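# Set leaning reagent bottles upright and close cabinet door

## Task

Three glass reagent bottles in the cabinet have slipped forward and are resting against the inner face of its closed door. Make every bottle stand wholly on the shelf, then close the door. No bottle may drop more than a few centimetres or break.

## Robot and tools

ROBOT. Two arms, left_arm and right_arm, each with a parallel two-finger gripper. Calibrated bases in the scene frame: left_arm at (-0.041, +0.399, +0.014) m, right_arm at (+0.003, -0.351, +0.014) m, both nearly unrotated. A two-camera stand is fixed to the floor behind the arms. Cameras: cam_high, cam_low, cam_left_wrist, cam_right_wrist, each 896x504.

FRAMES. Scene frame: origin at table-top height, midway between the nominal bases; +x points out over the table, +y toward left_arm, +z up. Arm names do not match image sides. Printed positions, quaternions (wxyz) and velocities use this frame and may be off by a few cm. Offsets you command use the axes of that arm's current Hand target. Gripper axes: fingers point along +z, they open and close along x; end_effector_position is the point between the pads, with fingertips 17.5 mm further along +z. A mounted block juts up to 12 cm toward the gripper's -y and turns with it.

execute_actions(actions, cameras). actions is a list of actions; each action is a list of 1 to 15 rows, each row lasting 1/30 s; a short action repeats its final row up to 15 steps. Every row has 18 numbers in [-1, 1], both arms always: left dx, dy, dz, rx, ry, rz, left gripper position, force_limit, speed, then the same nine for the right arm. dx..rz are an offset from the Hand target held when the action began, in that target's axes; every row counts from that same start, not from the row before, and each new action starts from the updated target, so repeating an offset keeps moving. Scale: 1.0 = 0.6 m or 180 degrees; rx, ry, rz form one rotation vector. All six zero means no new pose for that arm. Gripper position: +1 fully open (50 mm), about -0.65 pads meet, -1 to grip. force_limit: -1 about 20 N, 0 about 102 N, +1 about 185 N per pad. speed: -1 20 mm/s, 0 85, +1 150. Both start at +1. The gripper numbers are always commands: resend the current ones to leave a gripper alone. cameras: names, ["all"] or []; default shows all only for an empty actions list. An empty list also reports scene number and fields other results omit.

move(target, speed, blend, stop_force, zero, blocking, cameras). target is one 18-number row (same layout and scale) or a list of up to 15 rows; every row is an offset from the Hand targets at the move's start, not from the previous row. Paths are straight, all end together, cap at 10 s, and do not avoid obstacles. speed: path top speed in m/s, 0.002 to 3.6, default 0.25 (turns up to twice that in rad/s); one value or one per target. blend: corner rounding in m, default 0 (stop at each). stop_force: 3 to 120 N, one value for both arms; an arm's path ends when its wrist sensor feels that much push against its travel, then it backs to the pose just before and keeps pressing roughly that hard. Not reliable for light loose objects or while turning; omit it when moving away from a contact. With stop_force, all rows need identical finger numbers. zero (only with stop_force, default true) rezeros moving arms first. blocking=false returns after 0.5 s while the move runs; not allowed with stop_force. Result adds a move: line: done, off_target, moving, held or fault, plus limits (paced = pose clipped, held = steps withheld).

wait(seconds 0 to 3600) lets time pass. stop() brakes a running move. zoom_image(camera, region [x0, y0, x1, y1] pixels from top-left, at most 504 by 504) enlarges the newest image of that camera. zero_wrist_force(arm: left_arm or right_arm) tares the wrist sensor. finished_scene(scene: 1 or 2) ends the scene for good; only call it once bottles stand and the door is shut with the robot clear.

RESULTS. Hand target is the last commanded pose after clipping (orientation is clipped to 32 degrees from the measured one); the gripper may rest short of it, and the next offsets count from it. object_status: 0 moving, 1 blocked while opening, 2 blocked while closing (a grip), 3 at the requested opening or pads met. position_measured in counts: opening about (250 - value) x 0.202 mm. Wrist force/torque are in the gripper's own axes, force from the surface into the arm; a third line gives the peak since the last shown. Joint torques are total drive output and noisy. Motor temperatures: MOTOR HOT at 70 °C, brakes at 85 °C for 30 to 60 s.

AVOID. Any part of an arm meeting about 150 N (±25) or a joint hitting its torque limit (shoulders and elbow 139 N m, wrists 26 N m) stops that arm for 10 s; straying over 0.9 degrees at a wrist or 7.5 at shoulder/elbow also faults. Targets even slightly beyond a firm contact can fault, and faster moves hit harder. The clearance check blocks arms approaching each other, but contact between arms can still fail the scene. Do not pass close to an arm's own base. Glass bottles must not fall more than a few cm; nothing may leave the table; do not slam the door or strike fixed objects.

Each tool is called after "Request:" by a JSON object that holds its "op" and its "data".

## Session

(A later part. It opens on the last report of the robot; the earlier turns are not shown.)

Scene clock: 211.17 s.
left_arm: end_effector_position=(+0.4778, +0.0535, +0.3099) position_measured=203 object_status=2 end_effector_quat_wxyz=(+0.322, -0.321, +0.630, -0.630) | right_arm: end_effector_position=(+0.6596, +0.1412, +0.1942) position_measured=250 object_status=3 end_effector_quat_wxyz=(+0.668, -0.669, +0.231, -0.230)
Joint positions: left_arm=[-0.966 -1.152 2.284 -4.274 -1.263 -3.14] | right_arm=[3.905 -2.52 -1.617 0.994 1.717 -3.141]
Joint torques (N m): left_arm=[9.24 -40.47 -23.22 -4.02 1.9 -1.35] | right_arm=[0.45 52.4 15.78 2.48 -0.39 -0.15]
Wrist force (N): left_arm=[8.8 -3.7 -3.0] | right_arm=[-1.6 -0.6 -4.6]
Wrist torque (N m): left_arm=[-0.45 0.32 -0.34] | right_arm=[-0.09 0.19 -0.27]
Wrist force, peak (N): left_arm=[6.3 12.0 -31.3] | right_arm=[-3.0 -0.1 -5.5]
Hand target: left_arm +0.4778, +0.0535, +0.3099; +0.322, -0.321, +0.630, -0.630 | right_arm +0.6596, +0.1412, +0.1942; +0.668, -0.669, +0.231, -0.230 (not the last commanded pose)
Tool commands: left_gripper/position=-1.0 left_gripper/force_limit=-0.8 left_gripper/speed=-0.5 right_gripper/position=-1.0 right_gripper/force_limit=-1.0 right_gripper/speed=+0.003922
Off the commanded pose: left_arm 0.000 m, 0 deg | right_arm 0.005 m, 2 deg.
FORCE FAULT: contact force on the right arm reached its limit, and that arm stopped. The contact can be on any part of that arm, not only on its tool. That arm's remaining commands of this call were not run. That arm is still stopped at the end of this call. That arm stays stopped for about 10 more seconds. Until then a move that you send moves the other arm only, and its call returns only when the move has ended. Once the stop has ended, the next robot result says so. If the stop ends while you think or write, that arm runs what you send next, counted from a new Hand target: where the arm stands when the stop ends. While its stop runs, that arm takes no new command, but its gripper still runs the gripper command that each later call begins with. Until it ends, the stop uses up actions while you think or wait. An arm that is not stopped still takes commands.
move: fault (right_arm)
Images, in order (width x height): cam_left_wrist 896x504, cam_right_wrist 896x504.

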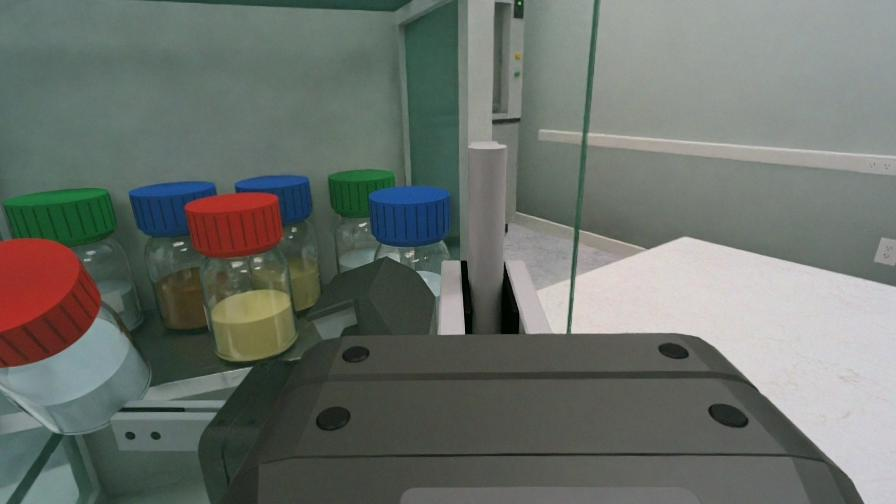

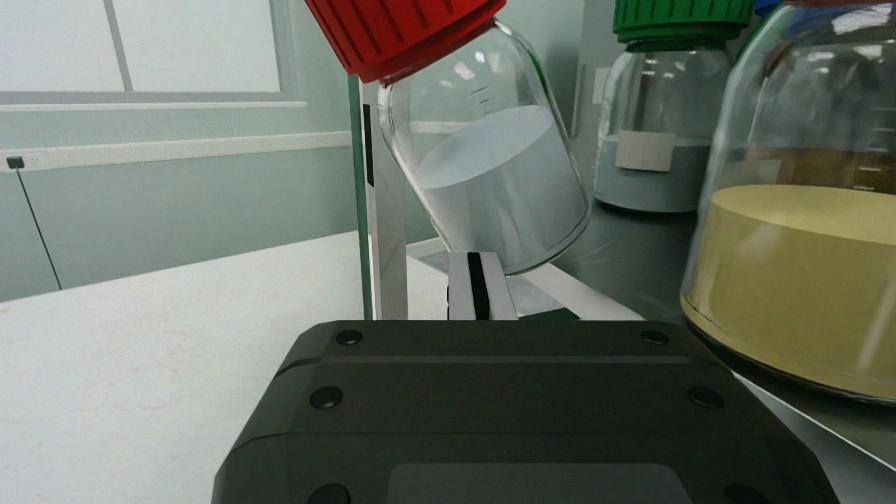

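Request:
{"op": "move", "data": {"target": [-0.0087,0,-0.0432,0,0.025,0,-1,-0.8,-0.5,0,0,0,0,0,0,-1,-1,0], "speed": 0.02, "cameras": ["cam_right_wrist","cam_left_wrist"]}}

Scene clock: 214.47 s.
left_arm: end_effector_position=(+0.4599, +0.0729, +0.3099) position_measured=251 object_status=3 end_effector_quat_wxyz=(+0.297, -0.296, +0.642, -0.642) | right_arm: end_effector_position=(+0.6594, +0.1410, +0.1937) position_measured=250 object_status=3 end_effector_quat_wxyz=(+0.667, -0.669, +0.231, -0.230)
Joint positions: left_arm=[-0.913 -1.184 2.348 -4.307 -1.395 -3.14] | right_arm=[3.905 -2.52 -1.618 0.994 1.717 -3.141]
Joint torques (N m): left_arm=[7.43 -42.91 -0.23 -5.38 -1.44 -2.21] | right_arm=[2.22 52.04 39.46 2.46 -0.48 -0.11]
Wrist force (N): left_arm=[-4.4 0.9 -0.8] | right_arm=[-1.9 -0.2 -4.4]
Wrist torque (N m): left_arm=[-0.09 0.67 -0.31] | right_arm=[-0.05 0.23 -0.27]
Wrist force, peak (N): left_arm=[45.9 -0.7 32.1] | right_arm=[-1.8 -0.3 -4.8]
Hand target: left_arm +0.4599, +0.0729, +0.3099; +0.297, -0.296, +0.642, -0.642 | right_arm +0.6594, +0.1410, +0.1937; +0.667, -0.669, +0.231, -0.230 (not the last commanded pose)
Tool commands: left_gripper/position=-1.0 left_gripper/force_limit=-0.8 left_gripper/speed=-0.5 right_gripper/position=-1.0 right_gripper/force_limit=-1.0 right_gripper/speed=+0.003922
Off the commanded pose: left_arm 0.000 m, 0 deg.
FORCE FAULT, CONTINUED: the right arm was still stopped when this call began, by the force fault that an earlier result reported. Since the last result the stop counts as 1 of the actions that you can send in this scene. That arm ran no command of this call. That arm is still stopped at the end of this call. That arm stays stopped for about 6 more seconds. If the stop ends while you think or write, that arm runs what you send next, counted from a new Hand target: where the arm stands when the stop ends. While its stop runs, that arm takes no new command, but its gripper still runs the gripper command that each later call begins with.
move: done (left_arm), not run (right_arm; its earlier fault stop)
Images, in order (width x height): cam_left_wrist 896x504, cam_right_wrist 896x504.

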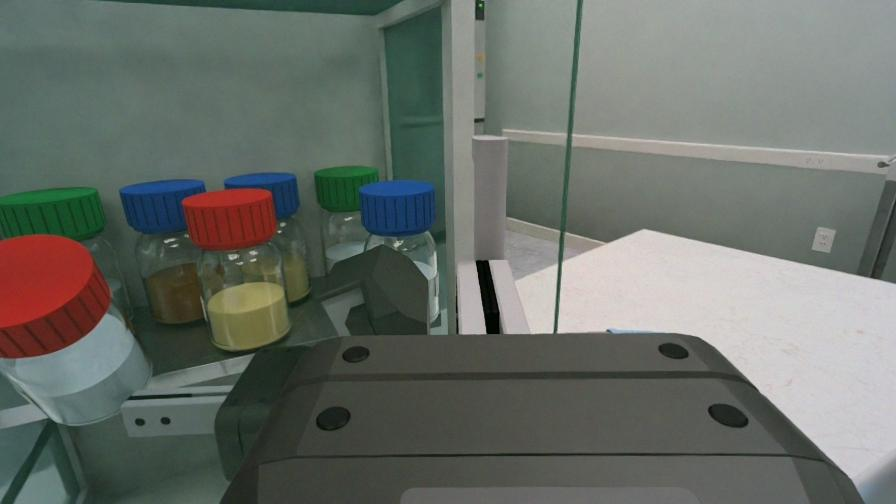

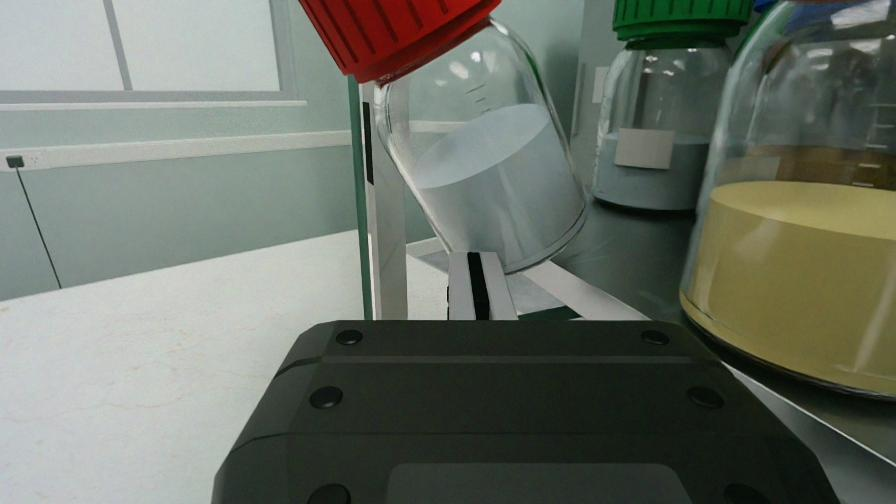

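Request:
{"op": "wait", "data": {"seconds": 0.5, "cameras": ["cam_high", "cam_low", "cam_left_wrist"]}}

Scene clock: 215.43 s.
left_arm: end_effector_position=(+0.4599, +0.0729, +0.3099) position_measured=251 object_status=3 end_effector_quat_wxyz=(+0.297, -0.296, +0.642, -0.642) | right_arm: end_effector_position=(+0.6594, +0.1410, +0.1937) position_measured=250 object_status=3 end_effector_quat_wxyz=(+0.667, -0.669, +0.231, -0.230)
Joint positions: left_arm=[-0.913 -1.184 2.349 -4.307 -1.395 -3.14] | right_arm=[3.905 -2.52 -1.618 0.994 1.717 -3.141]
Joint torques (N m): left_arm=[7.1 -43.28 0.19 -5.39 -1.55 -2.21] | right_arm=[1.73 51.92 39.63 2.48 -0.49 0.05]
Wrist force (N): left_arm=[-4.3 0.9 -0.8] | right_arm=[-1.7 -0.3 -4.4]
Wrist torque (N m): left_arm=[-0.09 0.66 -0.31] | right_arm=[-0.05 0.19 -0.27]
Wrist force, peak (N): left_arm=[-4.7 0.8 -1.1] | right_arm=[-1.8 -0.2 -4.7]
Hand target: left_arm +0.4599, +0.0729, +0.3099; +0.297, -0.296, +0.642, -0.642 | right_arm +0.6594, +0.1410, +0.1937; +0.667, -0.669, +0.231, -0.230 (not the last commanded pose)
Tool commands: left_gripper/position=-1.0 left_gripper/force_limit=-0.8 left_gripper/speed=-0.5 right_gripper/position=-1.0 right_gripper/force_limit=-1.0 right_gripper/speed=+0.003922
Off the commanded pose: left_arm 0.000 m, 0 deg.
FORCE FAULT, CONTINUED: the right arm was still stopped when this call began, by the force fault that an earlier result reported. Since the last result the stop counts as 2 of the actions that you can send in this scene. That arm is still stopped at the end of this call. That arm stays stopped for about 5 more seconds. If the stop ends while you think or write, that arm runs what you send next, counted from a new Hand target: where the arm stands when the stop ends. While its stop runs, that arm takes no new command, but its gripper still runs the gripper command that each later call begins with.
wait: 0.50 s; at rest from the start

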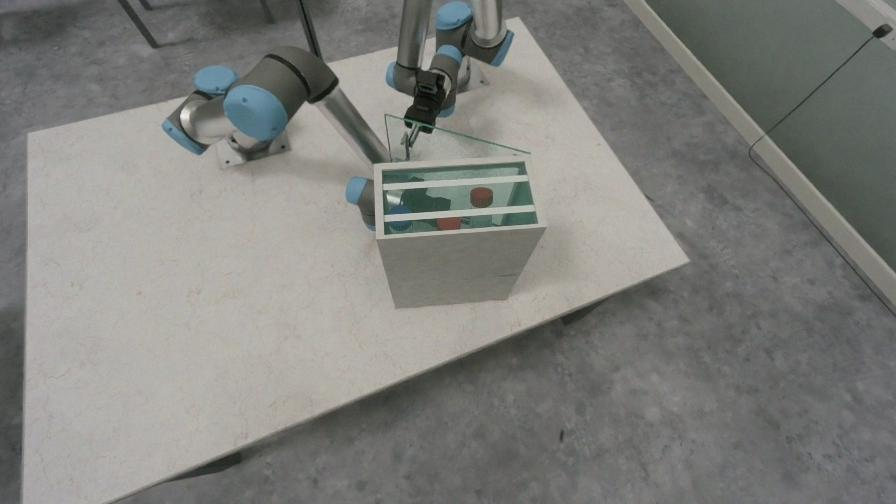

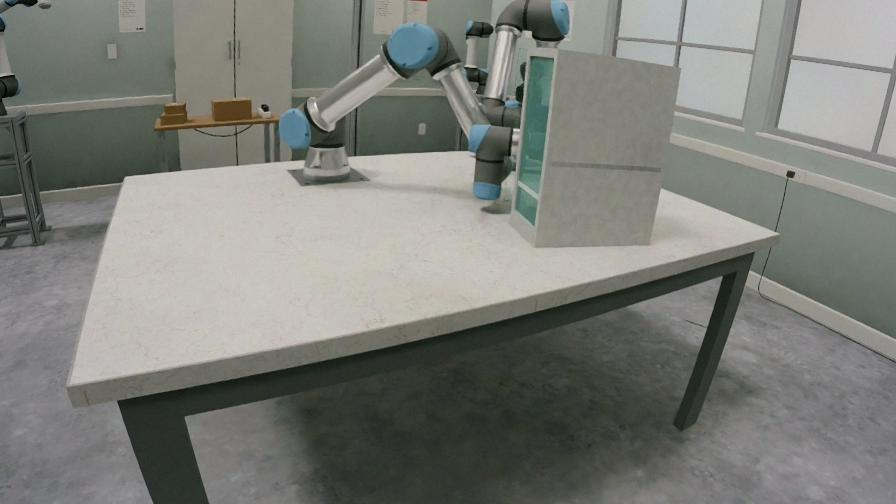

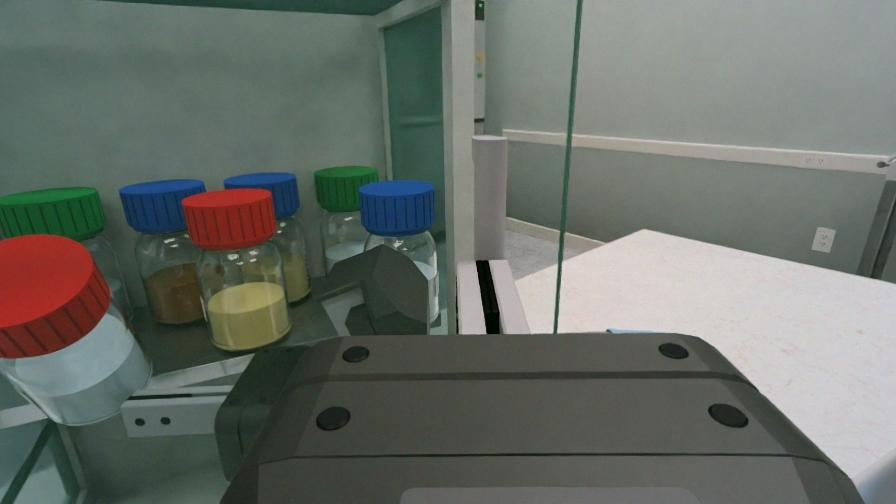

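Request:
{"op": "zoom_image", "data": {"camera": "cam_left_wrist", "region": [400, 100, 620, 350]}}

Scaled by 2.016.

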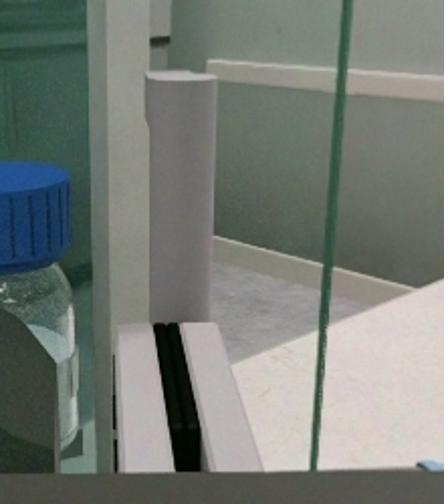

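Request:
{"op": "move", "data": {"target": [[0,0,0,0,0,0,0.2,-0.8,1,0,0,0,0,0,0,-1,-1,0],[0.0043,0,0.0307,0,-0.0175,0,0.2,-0.8,1,0,0,0,0,0,0,-1,-1,0],[0.0043,0,0.0307,0,-0.0175,0,-1,-0.8,-0.5,0,0,0,0,0,0,-1,-1,0]], "speed": 0.1, "cameras": ["cam_right_wrist","cam_left_wrist"]}}

Scene clock: 220.33 s.
left_arm: end_effector_position=(+0.4722, +0.0589, +0.3099) position_measured=203 object_status=2 end_effector_quat_wxyz=(+0.314, -0.314, +0.633, -0.634) | right_arm: end_effector_position=(+0.6594, +0.1410, +0.1937) position_measured=250 object_status=3 end_effector_quat_wxyz=(+0.667, -0.669, +0.231, -0.230)
Joint positions: left_arm=[-0.953 -1.162 2.305 -4.285 -1.3 -3.14] | right_arm=[3.905 -2.52 -1.618 0.994 1.717 -3.141]
Joint torques (N m): left_arm=[8.06 -21.05 -22.52 -0.15 2.93 2.17] | right_arm=[2.33 52.25 39.66 2.39 -0.49 0.08]
Wrist force (N): left_arm=[8.7 -1.0 -4.0] | right_arm=[-1.5 -0.4 -4.4]
Wrist torque (N m): left_arm=[-0.18 0.80 -0.30] | right_arm=[-0.08 0.17 -0.27]
Wrist force, peak (N): left_arm=[9.3 -0.8 -4.1] | right_arm=[-1.7 -0.2 -4.8]
Hand target: left_arm +0.4723, +0.0590, +0.3099; +0.315, -0.314, +0.633, -0.634 | right_arm +0.6594, +0.1410, +0.1937; +0.667, -0.669, +0.231, -0.230
Tool commands: left_gripper/position=-1.0 left_gripper/force_limit=-0.8 left_gripper/speed=-0.5 right_gripper/position=-1.0 right_gripper/force_limit=-1.0 right_gripper/speed=+0.003922
Off the commanded pose: left_arm 0.000 m, 0 deg.
FORCE FAULT, CONTINUED: the right arm was still stopped when this call began, by the force fault that an earlier result reported. Since the last result the stop counts as 5 of the actions that you can send in this scene. That arm ran no command of this call. That arm is still stopped at the end of this call. That arm stays stopped for about 1 more second. If the stop ends while you think or write, that arm runs what you send next, counted from a new Hand target: where the arm stands when the stop ends. While its stop runs, that arm takes no new command, but its gripper still runs the gripper command that each later call begins with.
move: done (left_arm), not run (right_arm; its earlier fault stop)
Images, in order (width x height): cam_left_wrist 896x504, cam_right_wrist 896x504.

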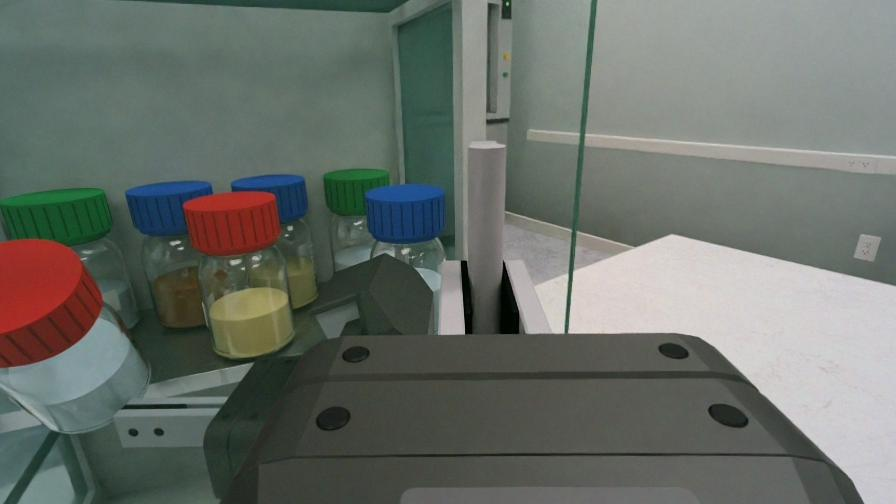

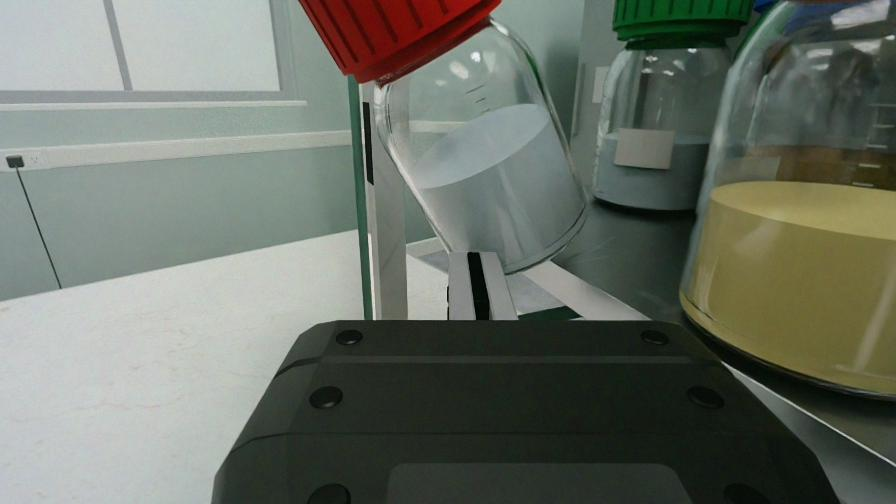

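Request:
{"op": "move", "data": {"target": [[0,0,0,0,0,0,-1,-0.8,-0.5,-0.0132,0,-0.0398,0,-0.025,0,-1,-1,0],[0,0,0,0,0,0,-1,-0.8,-0.5,-0.0132,0,-0.0398,-0.1111,-0.025,-0.0044,-1,-1,0]], "speed": [0.06,0.25], "blend": [0.002,0], "cameras": ["cam_right_wrist","cam_left_wrist"]}}

Scene clock: 239.37 s.
left_arm: end_effector_position=(+0.4723, +0.0590, +0.3099) position_measured=203 object_status=2 end_effector_quat_wxyz=(+0.315, -0.314, +0.633, -0.634) | right_arm: end_effector_position=(+0.6385, +0.1270, +0.1938) position_measured=250 object_status=3 end_effector_quat_wxyz=(-0.548, +0.785, -0.237, +0.165)
Joint positions: left_arm=[-0.952 -1.162 2.305 -4.285 -1.3 -3.14] | right_arm=[3.882 -2.285 -1.76 0.541 1.803 -3.228]
Joint torques (N m): left_arm=[16.58 -27.26 3.44 -2.24 5.04 2.09] | right_arm=[11.92 62.89 29.31 0.94 -0.99 -1.64]
Wrist force (N): left_arm=[11.1 -6.8 -3.4] | right_arm=[-1.1 -0.5 -3.0]
Wrist torque (N m): left_arm=[-0.24 0.85 -0.31] | right_arm=[-0.09 0.17 -0.28]
Wrist force, peak (N): left_arm=[11.6 -6.9 -3.5] | right_arm=[-1.7 -0.3 -4.8]
Hand target: left_arm +0.4723, +0.0590, +0.3099; +0.315, -0.314, +0.633, -0.634 | right_arm +0.6385, +0.1271, +0.1938; -0.548, +0.785, -0.237, +0.165
Off the commanded pose: left_arm 0.000 m, 0 deg | right_arm 0.000 m, 0 deg.
FORCE FAULT, CONTINUED: the right arm's stop, for the force fault that an earlier result reported, is over. The rest of the stop counts as 1 of the actions that you can send in this scene. The stop ended before this call began, so that arm ran this call's commands, counted from a new Hand target: where the arm stood when the stop ended. During its stop the right arm's controller moved it back a little.
move: done
Images, in order (width x height): cam_left_wrist 896x504, cam_right_wrist 896x504.

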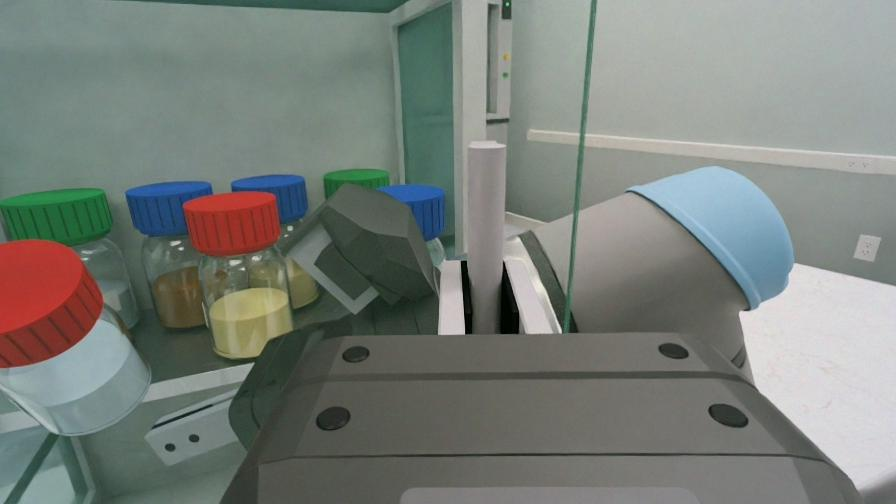

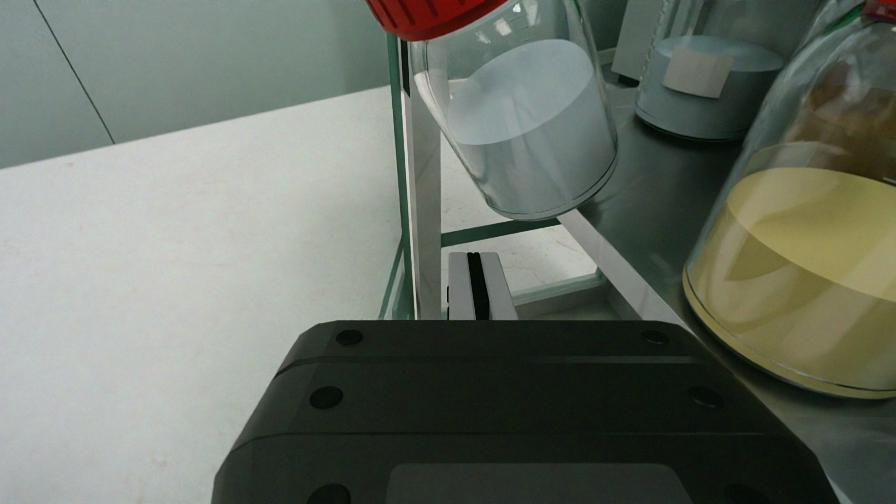

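Request:
{"op": "execute_actions", "data": {"actions": [], "cameras": ["cam_right_wrist", "cam_high"]}}

Scene clock: 240.60 s.
left_arm: end_effector_position=(+0.4723, +0.0590, +0.3099) position_measured=203 object_status=2 end_effector_quat_wxyz=(+0.315, -0.314, +0.633, -0.634) | right_arm: end_effector_position=(+0.6385, +0.1271, +0.1938) position_measured=250 object_status=3 end_effector_quat_wxyz=(-0.548, +0.785, -0.237, +0.165)
Joint positions: left_arm=[-0.952 -1.162 2.305 -4.285 -1.3 -3.14] | right_arm=[3.882 -2.285 -1.76 0.541 1.803 -3.228]
Joint velocities: within noise
Joint torques (N m): left_arm=[16.22 -28.48 3.05 -1.07 5.07 2.08] | right_arm=[11.7 62.73 29.29 0.9 -0.96 -1.71]
Motor temperatures (°C): left_arm=[28 28 26 35 34 32] | right_arm=[24 29 27 32 32 32]
Wrist force (N): left_arm=[11.4 -7.1 -3.4] | right_arm=[-1.1 -0.6 -3.2]
Wrist torque (N m): left_arm=[-0.28 0.80 -0.31] | right_arm=[-0.12 0.16 -0.28]
Wrist force, peak (N): left_arm=[11.4 -7.3 -3.1] | right_arm=[-1.4 -0.8 -3.2]
Hand target: left_arm +0.4723, +0.0590, +0.3099; +0.315, -0.314, +0.633, -0.634 | right_arm +0.6385, +0.1271, +0.1938; -0.548, +0.785, -0.237, +0.165
Tool commands: left_gripper/position=-1.0 left_gripper/force_limit=-0.8 left_gripper/speed=-0.5 right_gripper/position=-1.0 right_gripper/force_limit=-1.0 right_gripper/speed=+0.0
Off the commanded pose: left_arm 0.000 m, 0 deg | right_arm 0.000 m, 0 deg.
Images, in order (width x height): cam_high 896x504, cam_right_wrist 896x504.

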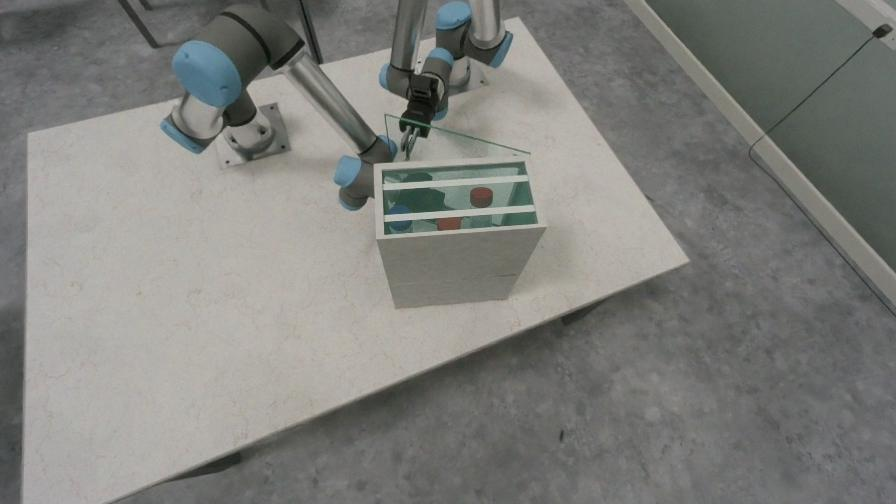

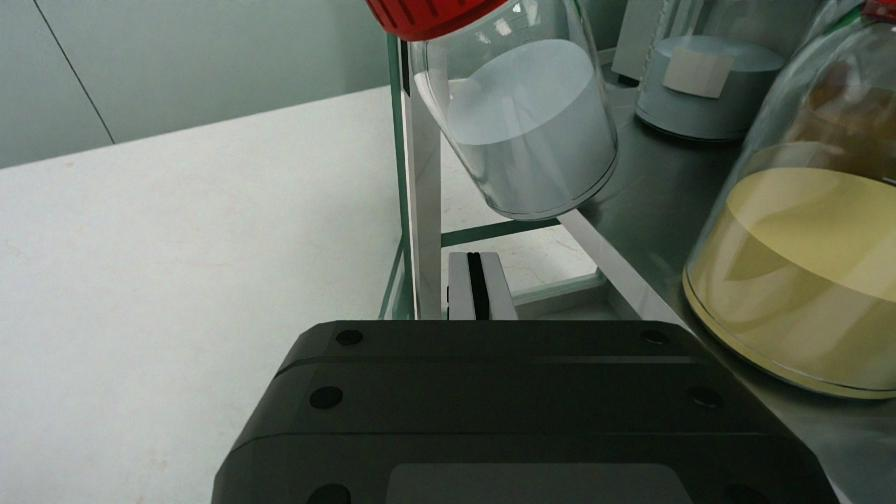

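Request:
{"op": "move", "data": {"target": [0,0,0,0,0,0,-1,-0.8,-0.5,-0.0135,-0.0098,0.0269,0,-0.0052,-0.0019,-1,-1,0], "speed": 0.06, "stop_force": 20, "cameras": ["cam_right_wrist"]}}

Scene clock: 245.93 s.
left_arm: end_effector_position=(+0.4723, +0.0590, +0.3099) position_measured=203 object_status=2 end_effector_quat_wxyz=(+0.315, -0.314, +0.633, -0.634) | right_arm: end_effector_position=(+0.6412, +0.1458, +0.1937) position_measured=250 object_status=3 end_effector_quat_wxyz=(-0.550, +0.787, -0.230, +0.160)
Joint positions: left_arm=[-0.952 -1.162 2.305 -4.285 -1.3 -3.14] | right_arm=[3.896 -2.306 -1.715 0.517 1.807 -3.229]
Joint torques (N m): left_arm=[16.8 -34.24 3.52 1.19 5.16 2.14] | right_arm=[11.76 34.76 29.85 0.84 1.62 -1.68]
Wrist force (N): left_arm=[11.3 -7.0 -3.3] | right_arm=[-1.1 -0.6 -3.3]
Wrist torque (N m): left_arm=[-0.27 0.82 -0.31] | right_arm=[-0.11 0.18 -0.28]
Wrist force, peak (N): left_arm=[11.8 -7.1 -3.4] | right_arm=[-1.3 -0.5 -3.4]
Hand target: left_arm +0.4723, +0.0590, +0.3099; +0.315, -0.314, +0.633, -0.634 | right_arm +0.6412, +0.1459, +0.1937; -0.550, +0.787, -0.230, +0.160
Off the commanded pose: left_arm 0.000 m, 0 deg | right_arm 0.000 m, 0 deg.
move: done

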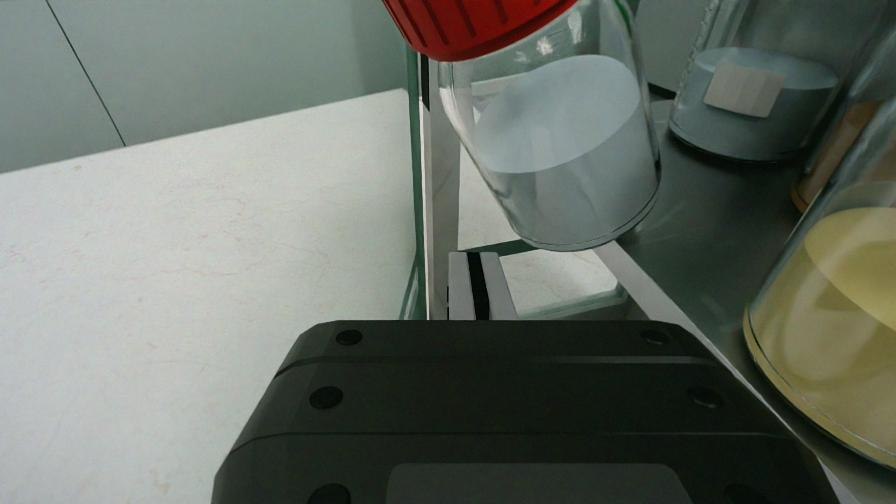

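Request:
{"op": "move", "data": {"target": [[0,0,0,0,0,0,-1,-0.8,-0.5,0.0196,-0.0028,0.0077,0,0.01567,0.0057,-1,-1,0],[0,0,0,0,0,0,-1,-0.8,-0.5,0.0371,-0.0055,0.0151,0,0.0366,0.0133,-1,-1,0]], "speed": 0.03, "blend": [0.003,0], "stop_force": 20, "cameras": ["cam_right_wrist"]}}

Scene clock: 249.70 s.
left_arm: end_effector_position=(+0.4723, +0.0590, +0.3099) position_measured=203 object_status=2 end_effector_quat_wxyz=(+0.315, -0.314, +0.633, -0.634) | right_arm: end_effector_position=(+0.6652, +0.1420, +0.1937) position_measured=250 object_status=3 end_effector_quat_wxyz=(-0.539, +0.772, -0.278, +0.193)
Joint positions: left_arm=[-0.952 -1.162 2.305 -4.285 -1.3 -3.14] | right_arm=[3.914 -2.318 -1.69 0.512 1.676 -3.18]
Joint torques (N m): left_arm=[16.55 -39.3 3.51 1.11 4.98 2.02] | right_arm=[12.24 36.25 29.84 0.96 -1.03 1.51]
Wrist force (N): left_arm=[11.0 -7.1 -3.3] | right_arm=[-1.3 0.0 -3.9]
Wrist torque (N m): left_arm=[-0.28 0.86 -0.31] | right_arm=[-0.10 0.17 -0.41]
Wrist force, peak (N): left_arm=[11.5 -7.1 -3.4] | right_arm=[-2.1 0.2 -4.6]
Hand target: left_arm +0.4723, +0.0590, +0.3099; +0.315, -0.314, +0.633, -0.634 | right_arm +0.6652, +0.1420, +0.1937; -0.539, +0.772, -0.278, +0.193
Off the commanded pose: left_arm 0.000 m, 0 deg | right_arm 0.000 m, 0 deg.
move: done

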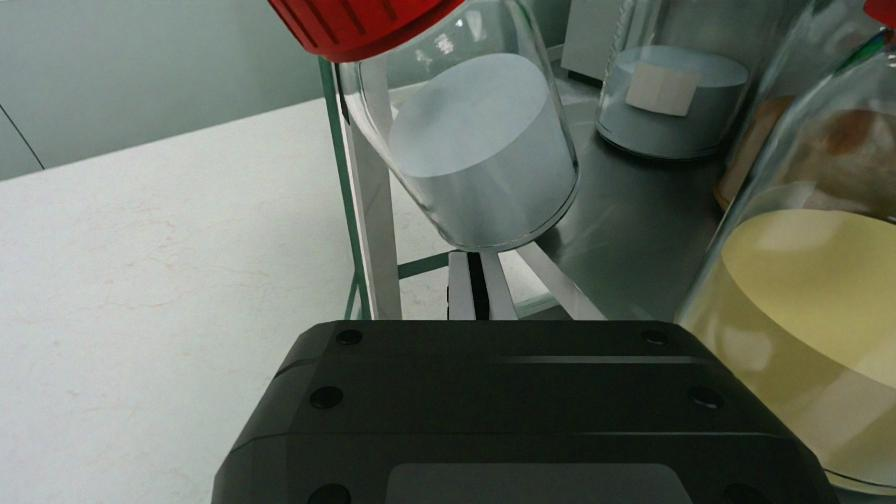

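Request:
{"op": "zoom_image", "data": {"camera": "cam_right_wrist", "region": [320, 60, 660, 330]}}

Scaled by 1.482.

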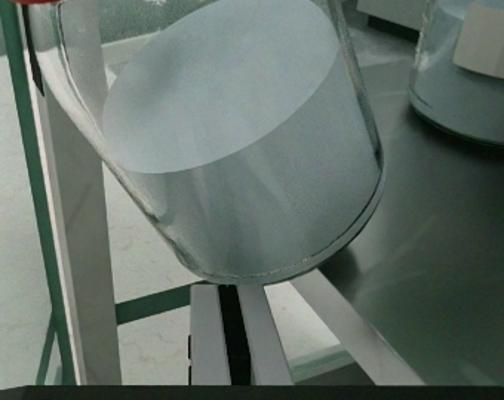

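Request:
{"op": "move", "data": {"target": [0,0,0,0,0,0,-1,-0.8,-0.5,-0.0302,-0.0259,-0.0263,0,-0.0209,-0.0076,-1,-1,0], "speed": 0.04, "cameras": ["cam_right_wrist"]}}

Scene clock: 269.17 s.
left_arm: end_effector_position=(+0.4723, +0.0590, +0.3099) position_measured=203 object_status=2 end_effector_quat_wxyz=(+0.315, -0.314, +0.633, -0.634) | right_arm: end_effector_position=(+0.6453, +0.1462, +0.2136) position_measured=250 object_status=3 end_effector_quat_wxyz=(-0.545, +0.781, -0.251, +0.175)
Joint positions: left_arm=[-0.952 -1.162 2.305 -4.285 -1.3 -3.14] | right_arm=[3.914 -2.268 -1.717 0.486 1.741 -3.204]
Joint torques (N m): left_arm=[16.35 -39.22 2.77 1.05 5.06 1.98] | right_arm=[12.31 63.66 10.59 1.23 1.7 -1.45]
Wrist force (N): left_arm=[11.0 -7.1 -3.2] | right_arm=[-1.1 -0.6 -3.2]
Wrist torque (N m): left_arm=[-0.28 0.87 -0.31] | right_arm=[-0.11 0.18 -0.27]
Wrist force, peak (N): left_arm=[11.7 -6.9 -3.6] | right_arm=[-1.4 0.2 -4.3]
Hand target: left_arm +0.4723, +0.0590, +0.3099; +0.315, -0.314, +0.633, -0.634 | right_arm +0.6452, +0.1462, +0.2137; -0.545, +0.781, -0.251, +0.174
Off the commanded pose: left_arm 0.000 m, 0 deg | right_arm 0.000 m, 0 deg.
move: done

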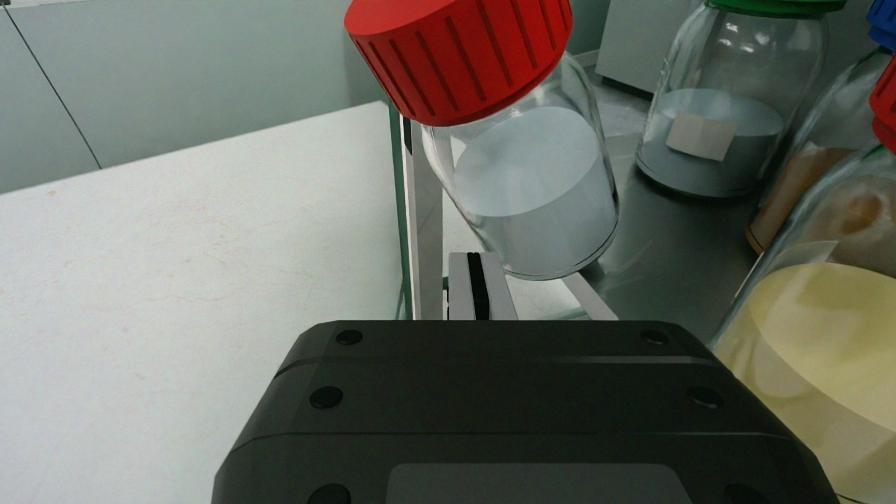

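Request:
{"op": "zoom_image", "data": {"camera": "cam_right_wrist", "region": [320, 0, 700, 330]}}

Scaled by 1.326.

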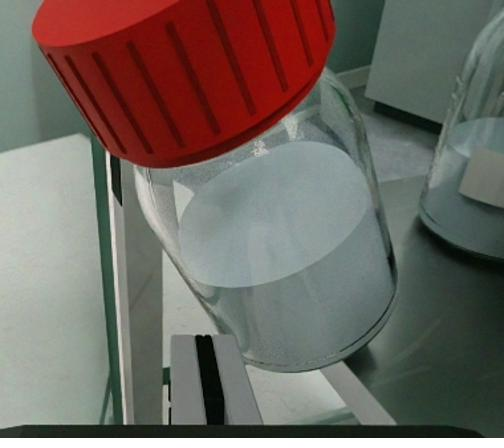

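Request:
{"op": "move", "data": {"target": [0,0,0,0,0,0,-1,-0.8,-0.5,0,-0.0423,-0.0154,0,0,0,-1,-1,0], "speed": 0.03, "cameras": ["cam_right_wrist"]}}

Scene clock: 270.97 s.
left_arm: end_effector_position=(+0.4723, +0.0590, +0.3099) position_measured=203 object_status=2 end_effector_quat_wxyz=(+0.315, -0.314, +0.633, -0.634) | right_arm: end_effector_position=(+0.6452, +0.1463, +0.2406) position_measured=250 object_status=3 end_effector_quat_wxyz=(-0.545, +0.781, -0.251, +0.174)
Joint positions: left_arm=[-0.952 -1.162 2.305 -4.285 -1.3 -3.14] | right_arm=[3.914 -2.221 -1.71 0.432 1.741 -3.204]
Joint torques (N m): left_arm=[16.45 -39.76 2.9 1.09 4.93 2.02] | right_arm=[8.29 62.84 32.01 0.96 1.49 -0.58]
Wrist force (N): left_arm=[11.5 -6.9 -3.4] | right_arm=[-1.1 0.2 -3.6]
Wrist torque (N m): left_arm=[-0.25 0.80 -0.32] | right_arm=[-0.05 0.18 -0.26]
Wrist force, peak (N): left_arm=[11.6 -7.1 -3.4] | right_arm=[-1.3 0.0 -3.9]
Hand target: left_arm +0.4723, +0.0590, +0.3099; +0.315, -0.314, +0.633, -0.634 | right_arm +0.6452, +0.1463, +0.2407; -0.545, +0.781, -0.251, +0.174
Off the commanded pose: left_arm 0.000 m, 0 deg | right_arm 0.000 m, 0 deg.
move: done

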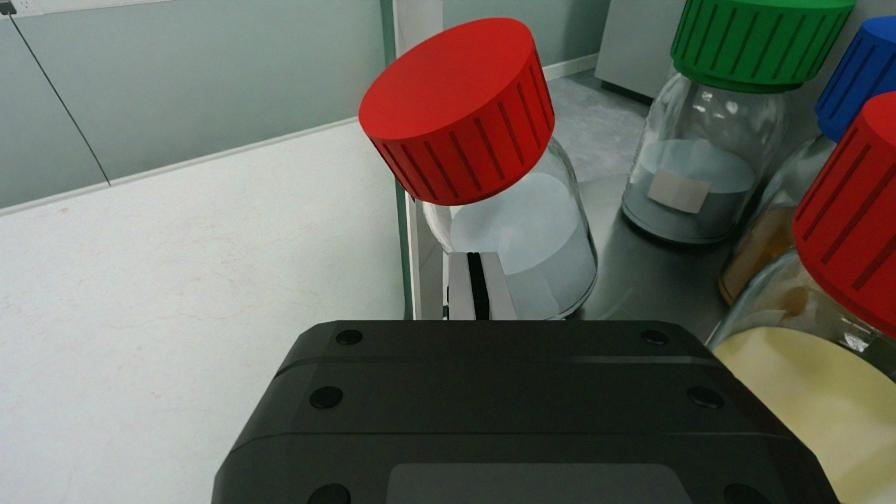

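Request:
{"op": "zoom_image", "data": {"camera": "cam_right_wrist", "region": [320, 0, 700, 330]}}

Scaled by 1.326.

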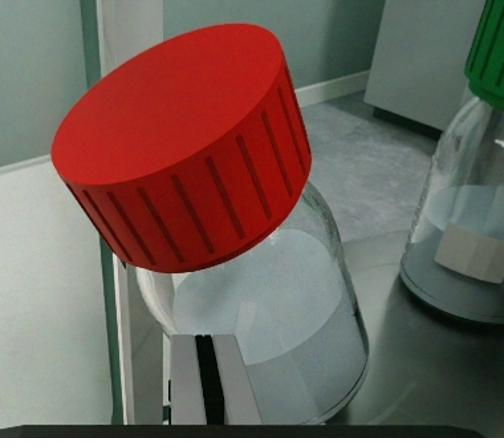

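Request:
{"op": "execute_actions", "data": {"actions": [], "cameras": ["cam_high", "cam_low"]}}

Request:
{"op": "zoom_image", "data": {"camera": "cam_high", "region": [360, 140, 560, 250]}}

Scene clock: 276.43 s.
left_arm: end_effector_position=(+0.4723, +0.0590, +0.3099) position_measured=203 object_status=2 end_effector_quat_wxyz=(+0.315, -0.314, +0.633, -0.634) | right_arm: end_effector_position=(+0.6452, +0.1463, +0.2407) position_measured=250 object_status=3 end_effector_quat_wxyz=(-0.545, +0.781, -0.251, +0.174)
Joint positions: left_arm=[-0.952 -1.162 2.305 -4.285 -1.3 -3.14] | right_arm=[3.914 -2.221 -1.71 0.431 1.741 -3.204]
Joint velocities: within noise
Joint torques (N m): left_arm=[17.03 -39.8 3.56 1.16 4.96 1.98] | right_arm=[-2.46 62.76 31.54 0.94 1.54 -1.78]
Motor temperatures (°C): left_arm=[28 28 26 35 34 32] | right_arm=[24 29 27 32 32 32]
Wrist force (N): left_arm=[11.2 -6.8 -3.4] | right_arm=[-1.1 0.4 -3.8]
Wrist torque (N m): left_arm=[-0.24 0.84 -0.31] | right_arm=[-0.02 0.17 -0.27]
Wrist force, peak (N): left_arm=[11.4 -7.2 -3.1] | right_arm=[-1.3 0.3 -3.8]
Hand target: left_arm +0.4723, +0.0590, +0.3099; +0.315, -0.314, +0.633, -0.634 | right_arm +0.6452, +0.1463, +0.2407; -0.545, +0.781, -0.251, +0.174
Tool commands: left_gripper/position=-1.0 left_gripper/force_limit=-0.8 left_gripper/speed=-0.5 right_gripper/position=-1.0 right_gripper/force_limit=-1.0 right_gripper/speed=+0.0
Off the commanded pose: left_arm 0.000 m, 0 deg | right_arm 0.000 m, 0 deg.
Images, in order (width x height): cam_high 896x504, cam_low 896x504.

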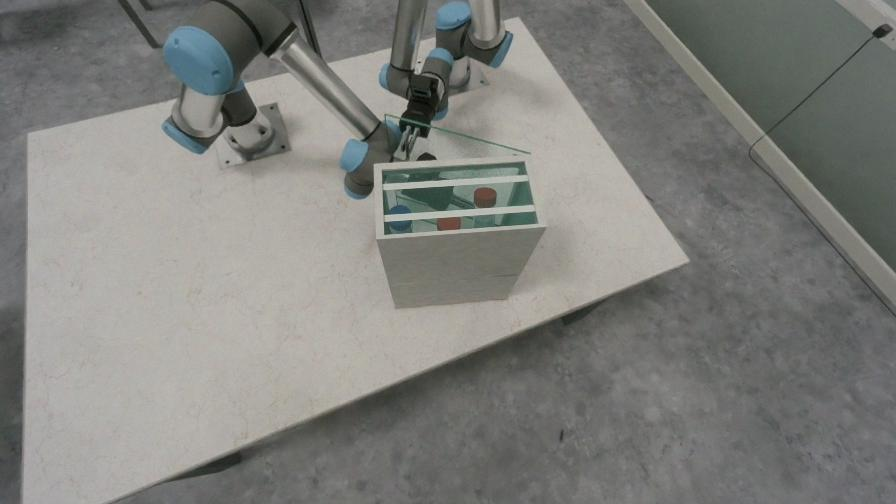

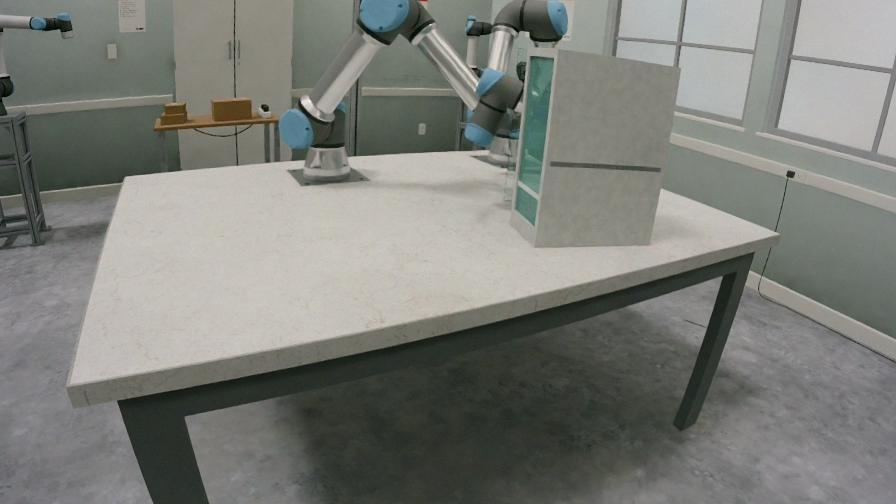

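Scaled by 2.520.

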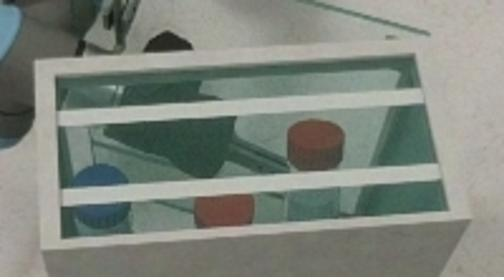

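Request:
{"op": "move", "data": {"target": [0,0,0,0,0,0,-1,-0.8,-0.5,-0.0043,-0.0059,0.0161,0,-0.0209,-0.0076,-1,-1,0], "speed": 0.04, "cameras": ["cam_right_wrist"]}}

Request:
{"op": "zoom_image", "data": {"camera": "cam_right_wrist", "region": [320, 0, 700, 330]}}

Scene clock: 279.00 s.
left_arm: end_effector_position=(+0.4723, +0.0590, +0.3099) position_measured=203 object_status=2 end_effector_quat_wxyz=(+0.315, -0.314, +0.633, -0.634) | right_arm: end_effector_position=(+0.6491, +0.1561, +0.2407) position_measured=250 object_status=3 end_effector_quat_wxyz=(-0.551, +0.789, -0.223, +0.155)
Joint positions: left_arm=[-0.952 -1.162 2.305 -4.285 -1.3 -3.14] | right_arm=[3.893 -2.247 -1.659 0.4 1.826 -3.236]
Joint torques (N m): left_arm=[16.62 -40.03 2.2 0.99 5.06 2.01] | right_arm=[-11.59 34.71 32.78 0.77 1.29 -1.58]
Wrist force (N): left_arm=[11.1 -7.0 -3.5] | right_arm=[-1.7 -0.1 -4.3]
Wrist torque (N m): left_arm=[-0.27 0.85 -0.32] | right_arm=[-0.05 0.20 -0.29]
Wrist force, peak (N): left_arm=[11.6 -7.3 -3.3] | right_arm=[-1.4 -0.1 -4.5]
Hand target: left_arm +0.4723, +0.0590, +0.3099; +0.315, -0.314, +0.633, -0.634 | right_arm +0.6491, +0.1562, +0.2407; -0.551, +0.789, -0.223, +0.155
Off the commanded pose: left_arm 0.000 m, 0 deg | right_arm 0.000 m, 0 deg.
move: done

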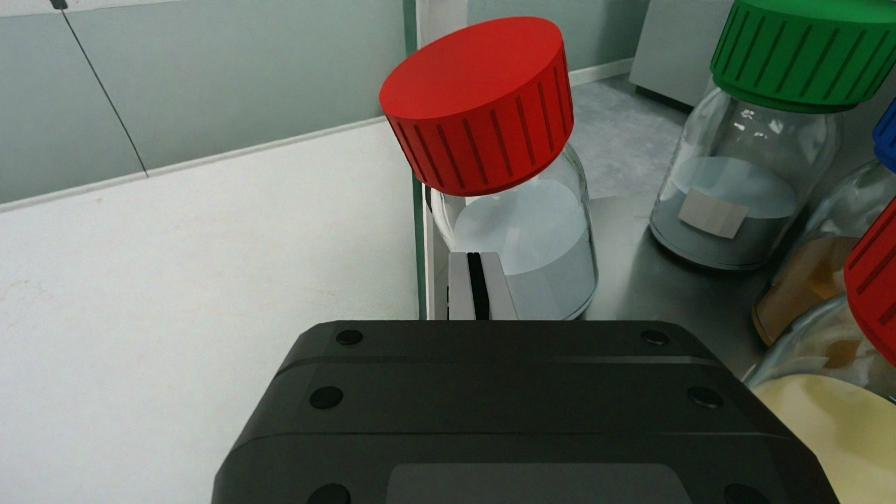

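Scaled by 1.326.

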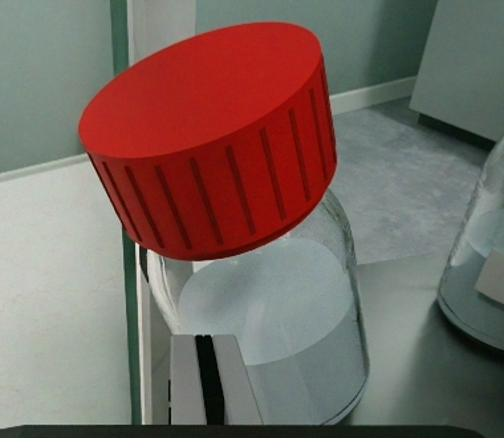

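Request:
{"op": "move", "data": {"target": [[0,0,0,0,0,0,-1,-0.8,-0.5,0,0.1653,-0.4542,0,0,0,-1,-1,0],[0,0,0,0,0,0,-1,-0.8,-0.5,0.2237,0.2492,-0.4106,0.1105,-0.0881,-0.0155,-1,-1,0]], "speed": [0.2,0.3], "blend": [0.02,0], "cameras": ["cam_right_wrist"]}}

Request:
{"op": "zoom_image", "data": {"camera": "cam_right_wrist", "region": [200, 0, 700, 330]}}

Scene clock: 286.37 s.
left_arm: end_effector_position=(+0.4723, +0.0590, +0.3099) position_measured=203 object_status=2 end_effector_quat_wxyz=(+0.315, -0.314, +0.633, -0.634) | right_arm: end_effector_position=(+0.6155, -0.1550, +0.1852) position_measured=250 object_status=3 end_effector_quat_wxyz=(+0.700, -0.701, +0.096, -0.095) end_effector_velocity=(+0.001, +0.000, +0.001) end_effector_angular_velocity=(+0.002, +0.001, -0.001)
Joint positions: left_arm=[-0.952 -1.162 2.305 -4.285 -1.3 -3.14] | right_arm=[3.293 -2.502 -1.711 1.065 2.722 -3.145]
Joint velocities: left_arm=[within noise] | right_arm=[-0.001 -0.001 0.003 0.002 0 0.005]
Joint torques (N m): left_arm=[16.69 -39.28 2.14 0.87 4.98 2.08] | right_arm=[-11.9 34.21 21.8 3.7 1.36 1.54]
Wrist force (N): left_arm=[11.4 -6.9 -3.5] | right_arm=[-1.2 -0.2 -4.0]
Wrist torque (N m): left_arm=[-0.25 0.81 -0.31] | right_arm=[-0.01 0.11 -0.40]
Wrist force, peak (N): left_arm=[11.6 -7.0 -3.3] | right_arm=[-2.2 -1.0 -4.5]
Hand target: left_arm +0.4723, +0.0590, +0.3099; +0.315, -0.314, +0.633, -0.634 | right_arm +0.6155, -0.1550, +0.1852; +0.700, -0.701, +0.096, -0.095
Off the commanded pose: left_arm 0.000 m, 0 deg | right_arm 0.000 m, 0 deg.
move: done

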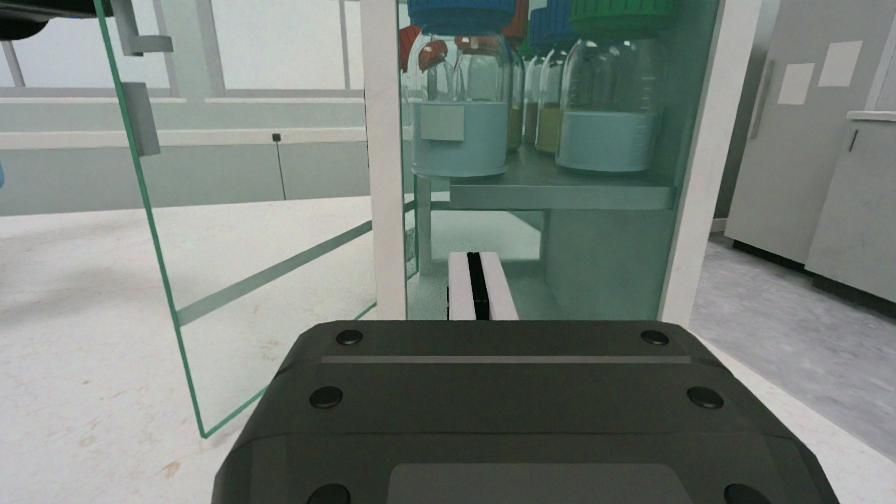

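Scaled by 1.008.

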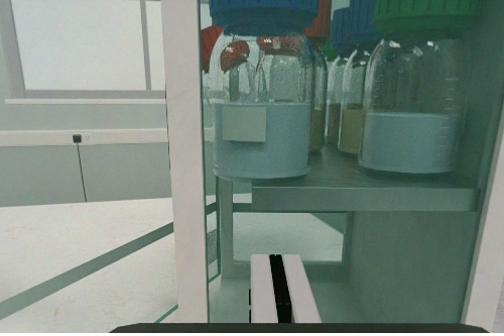

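Request:
{"op": "zoom_image", "data": {"camera": "cam_right_wrist", "region": [380, 0, 560, 210]}}

Scaled by 2.400.

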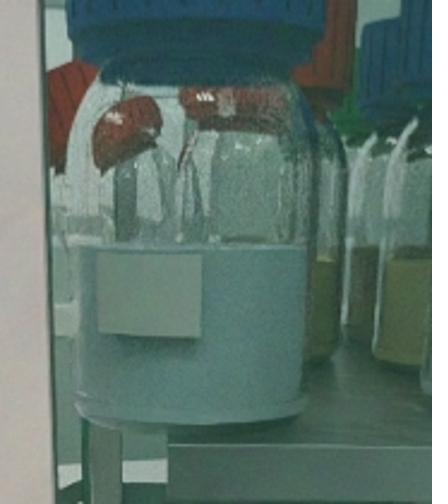

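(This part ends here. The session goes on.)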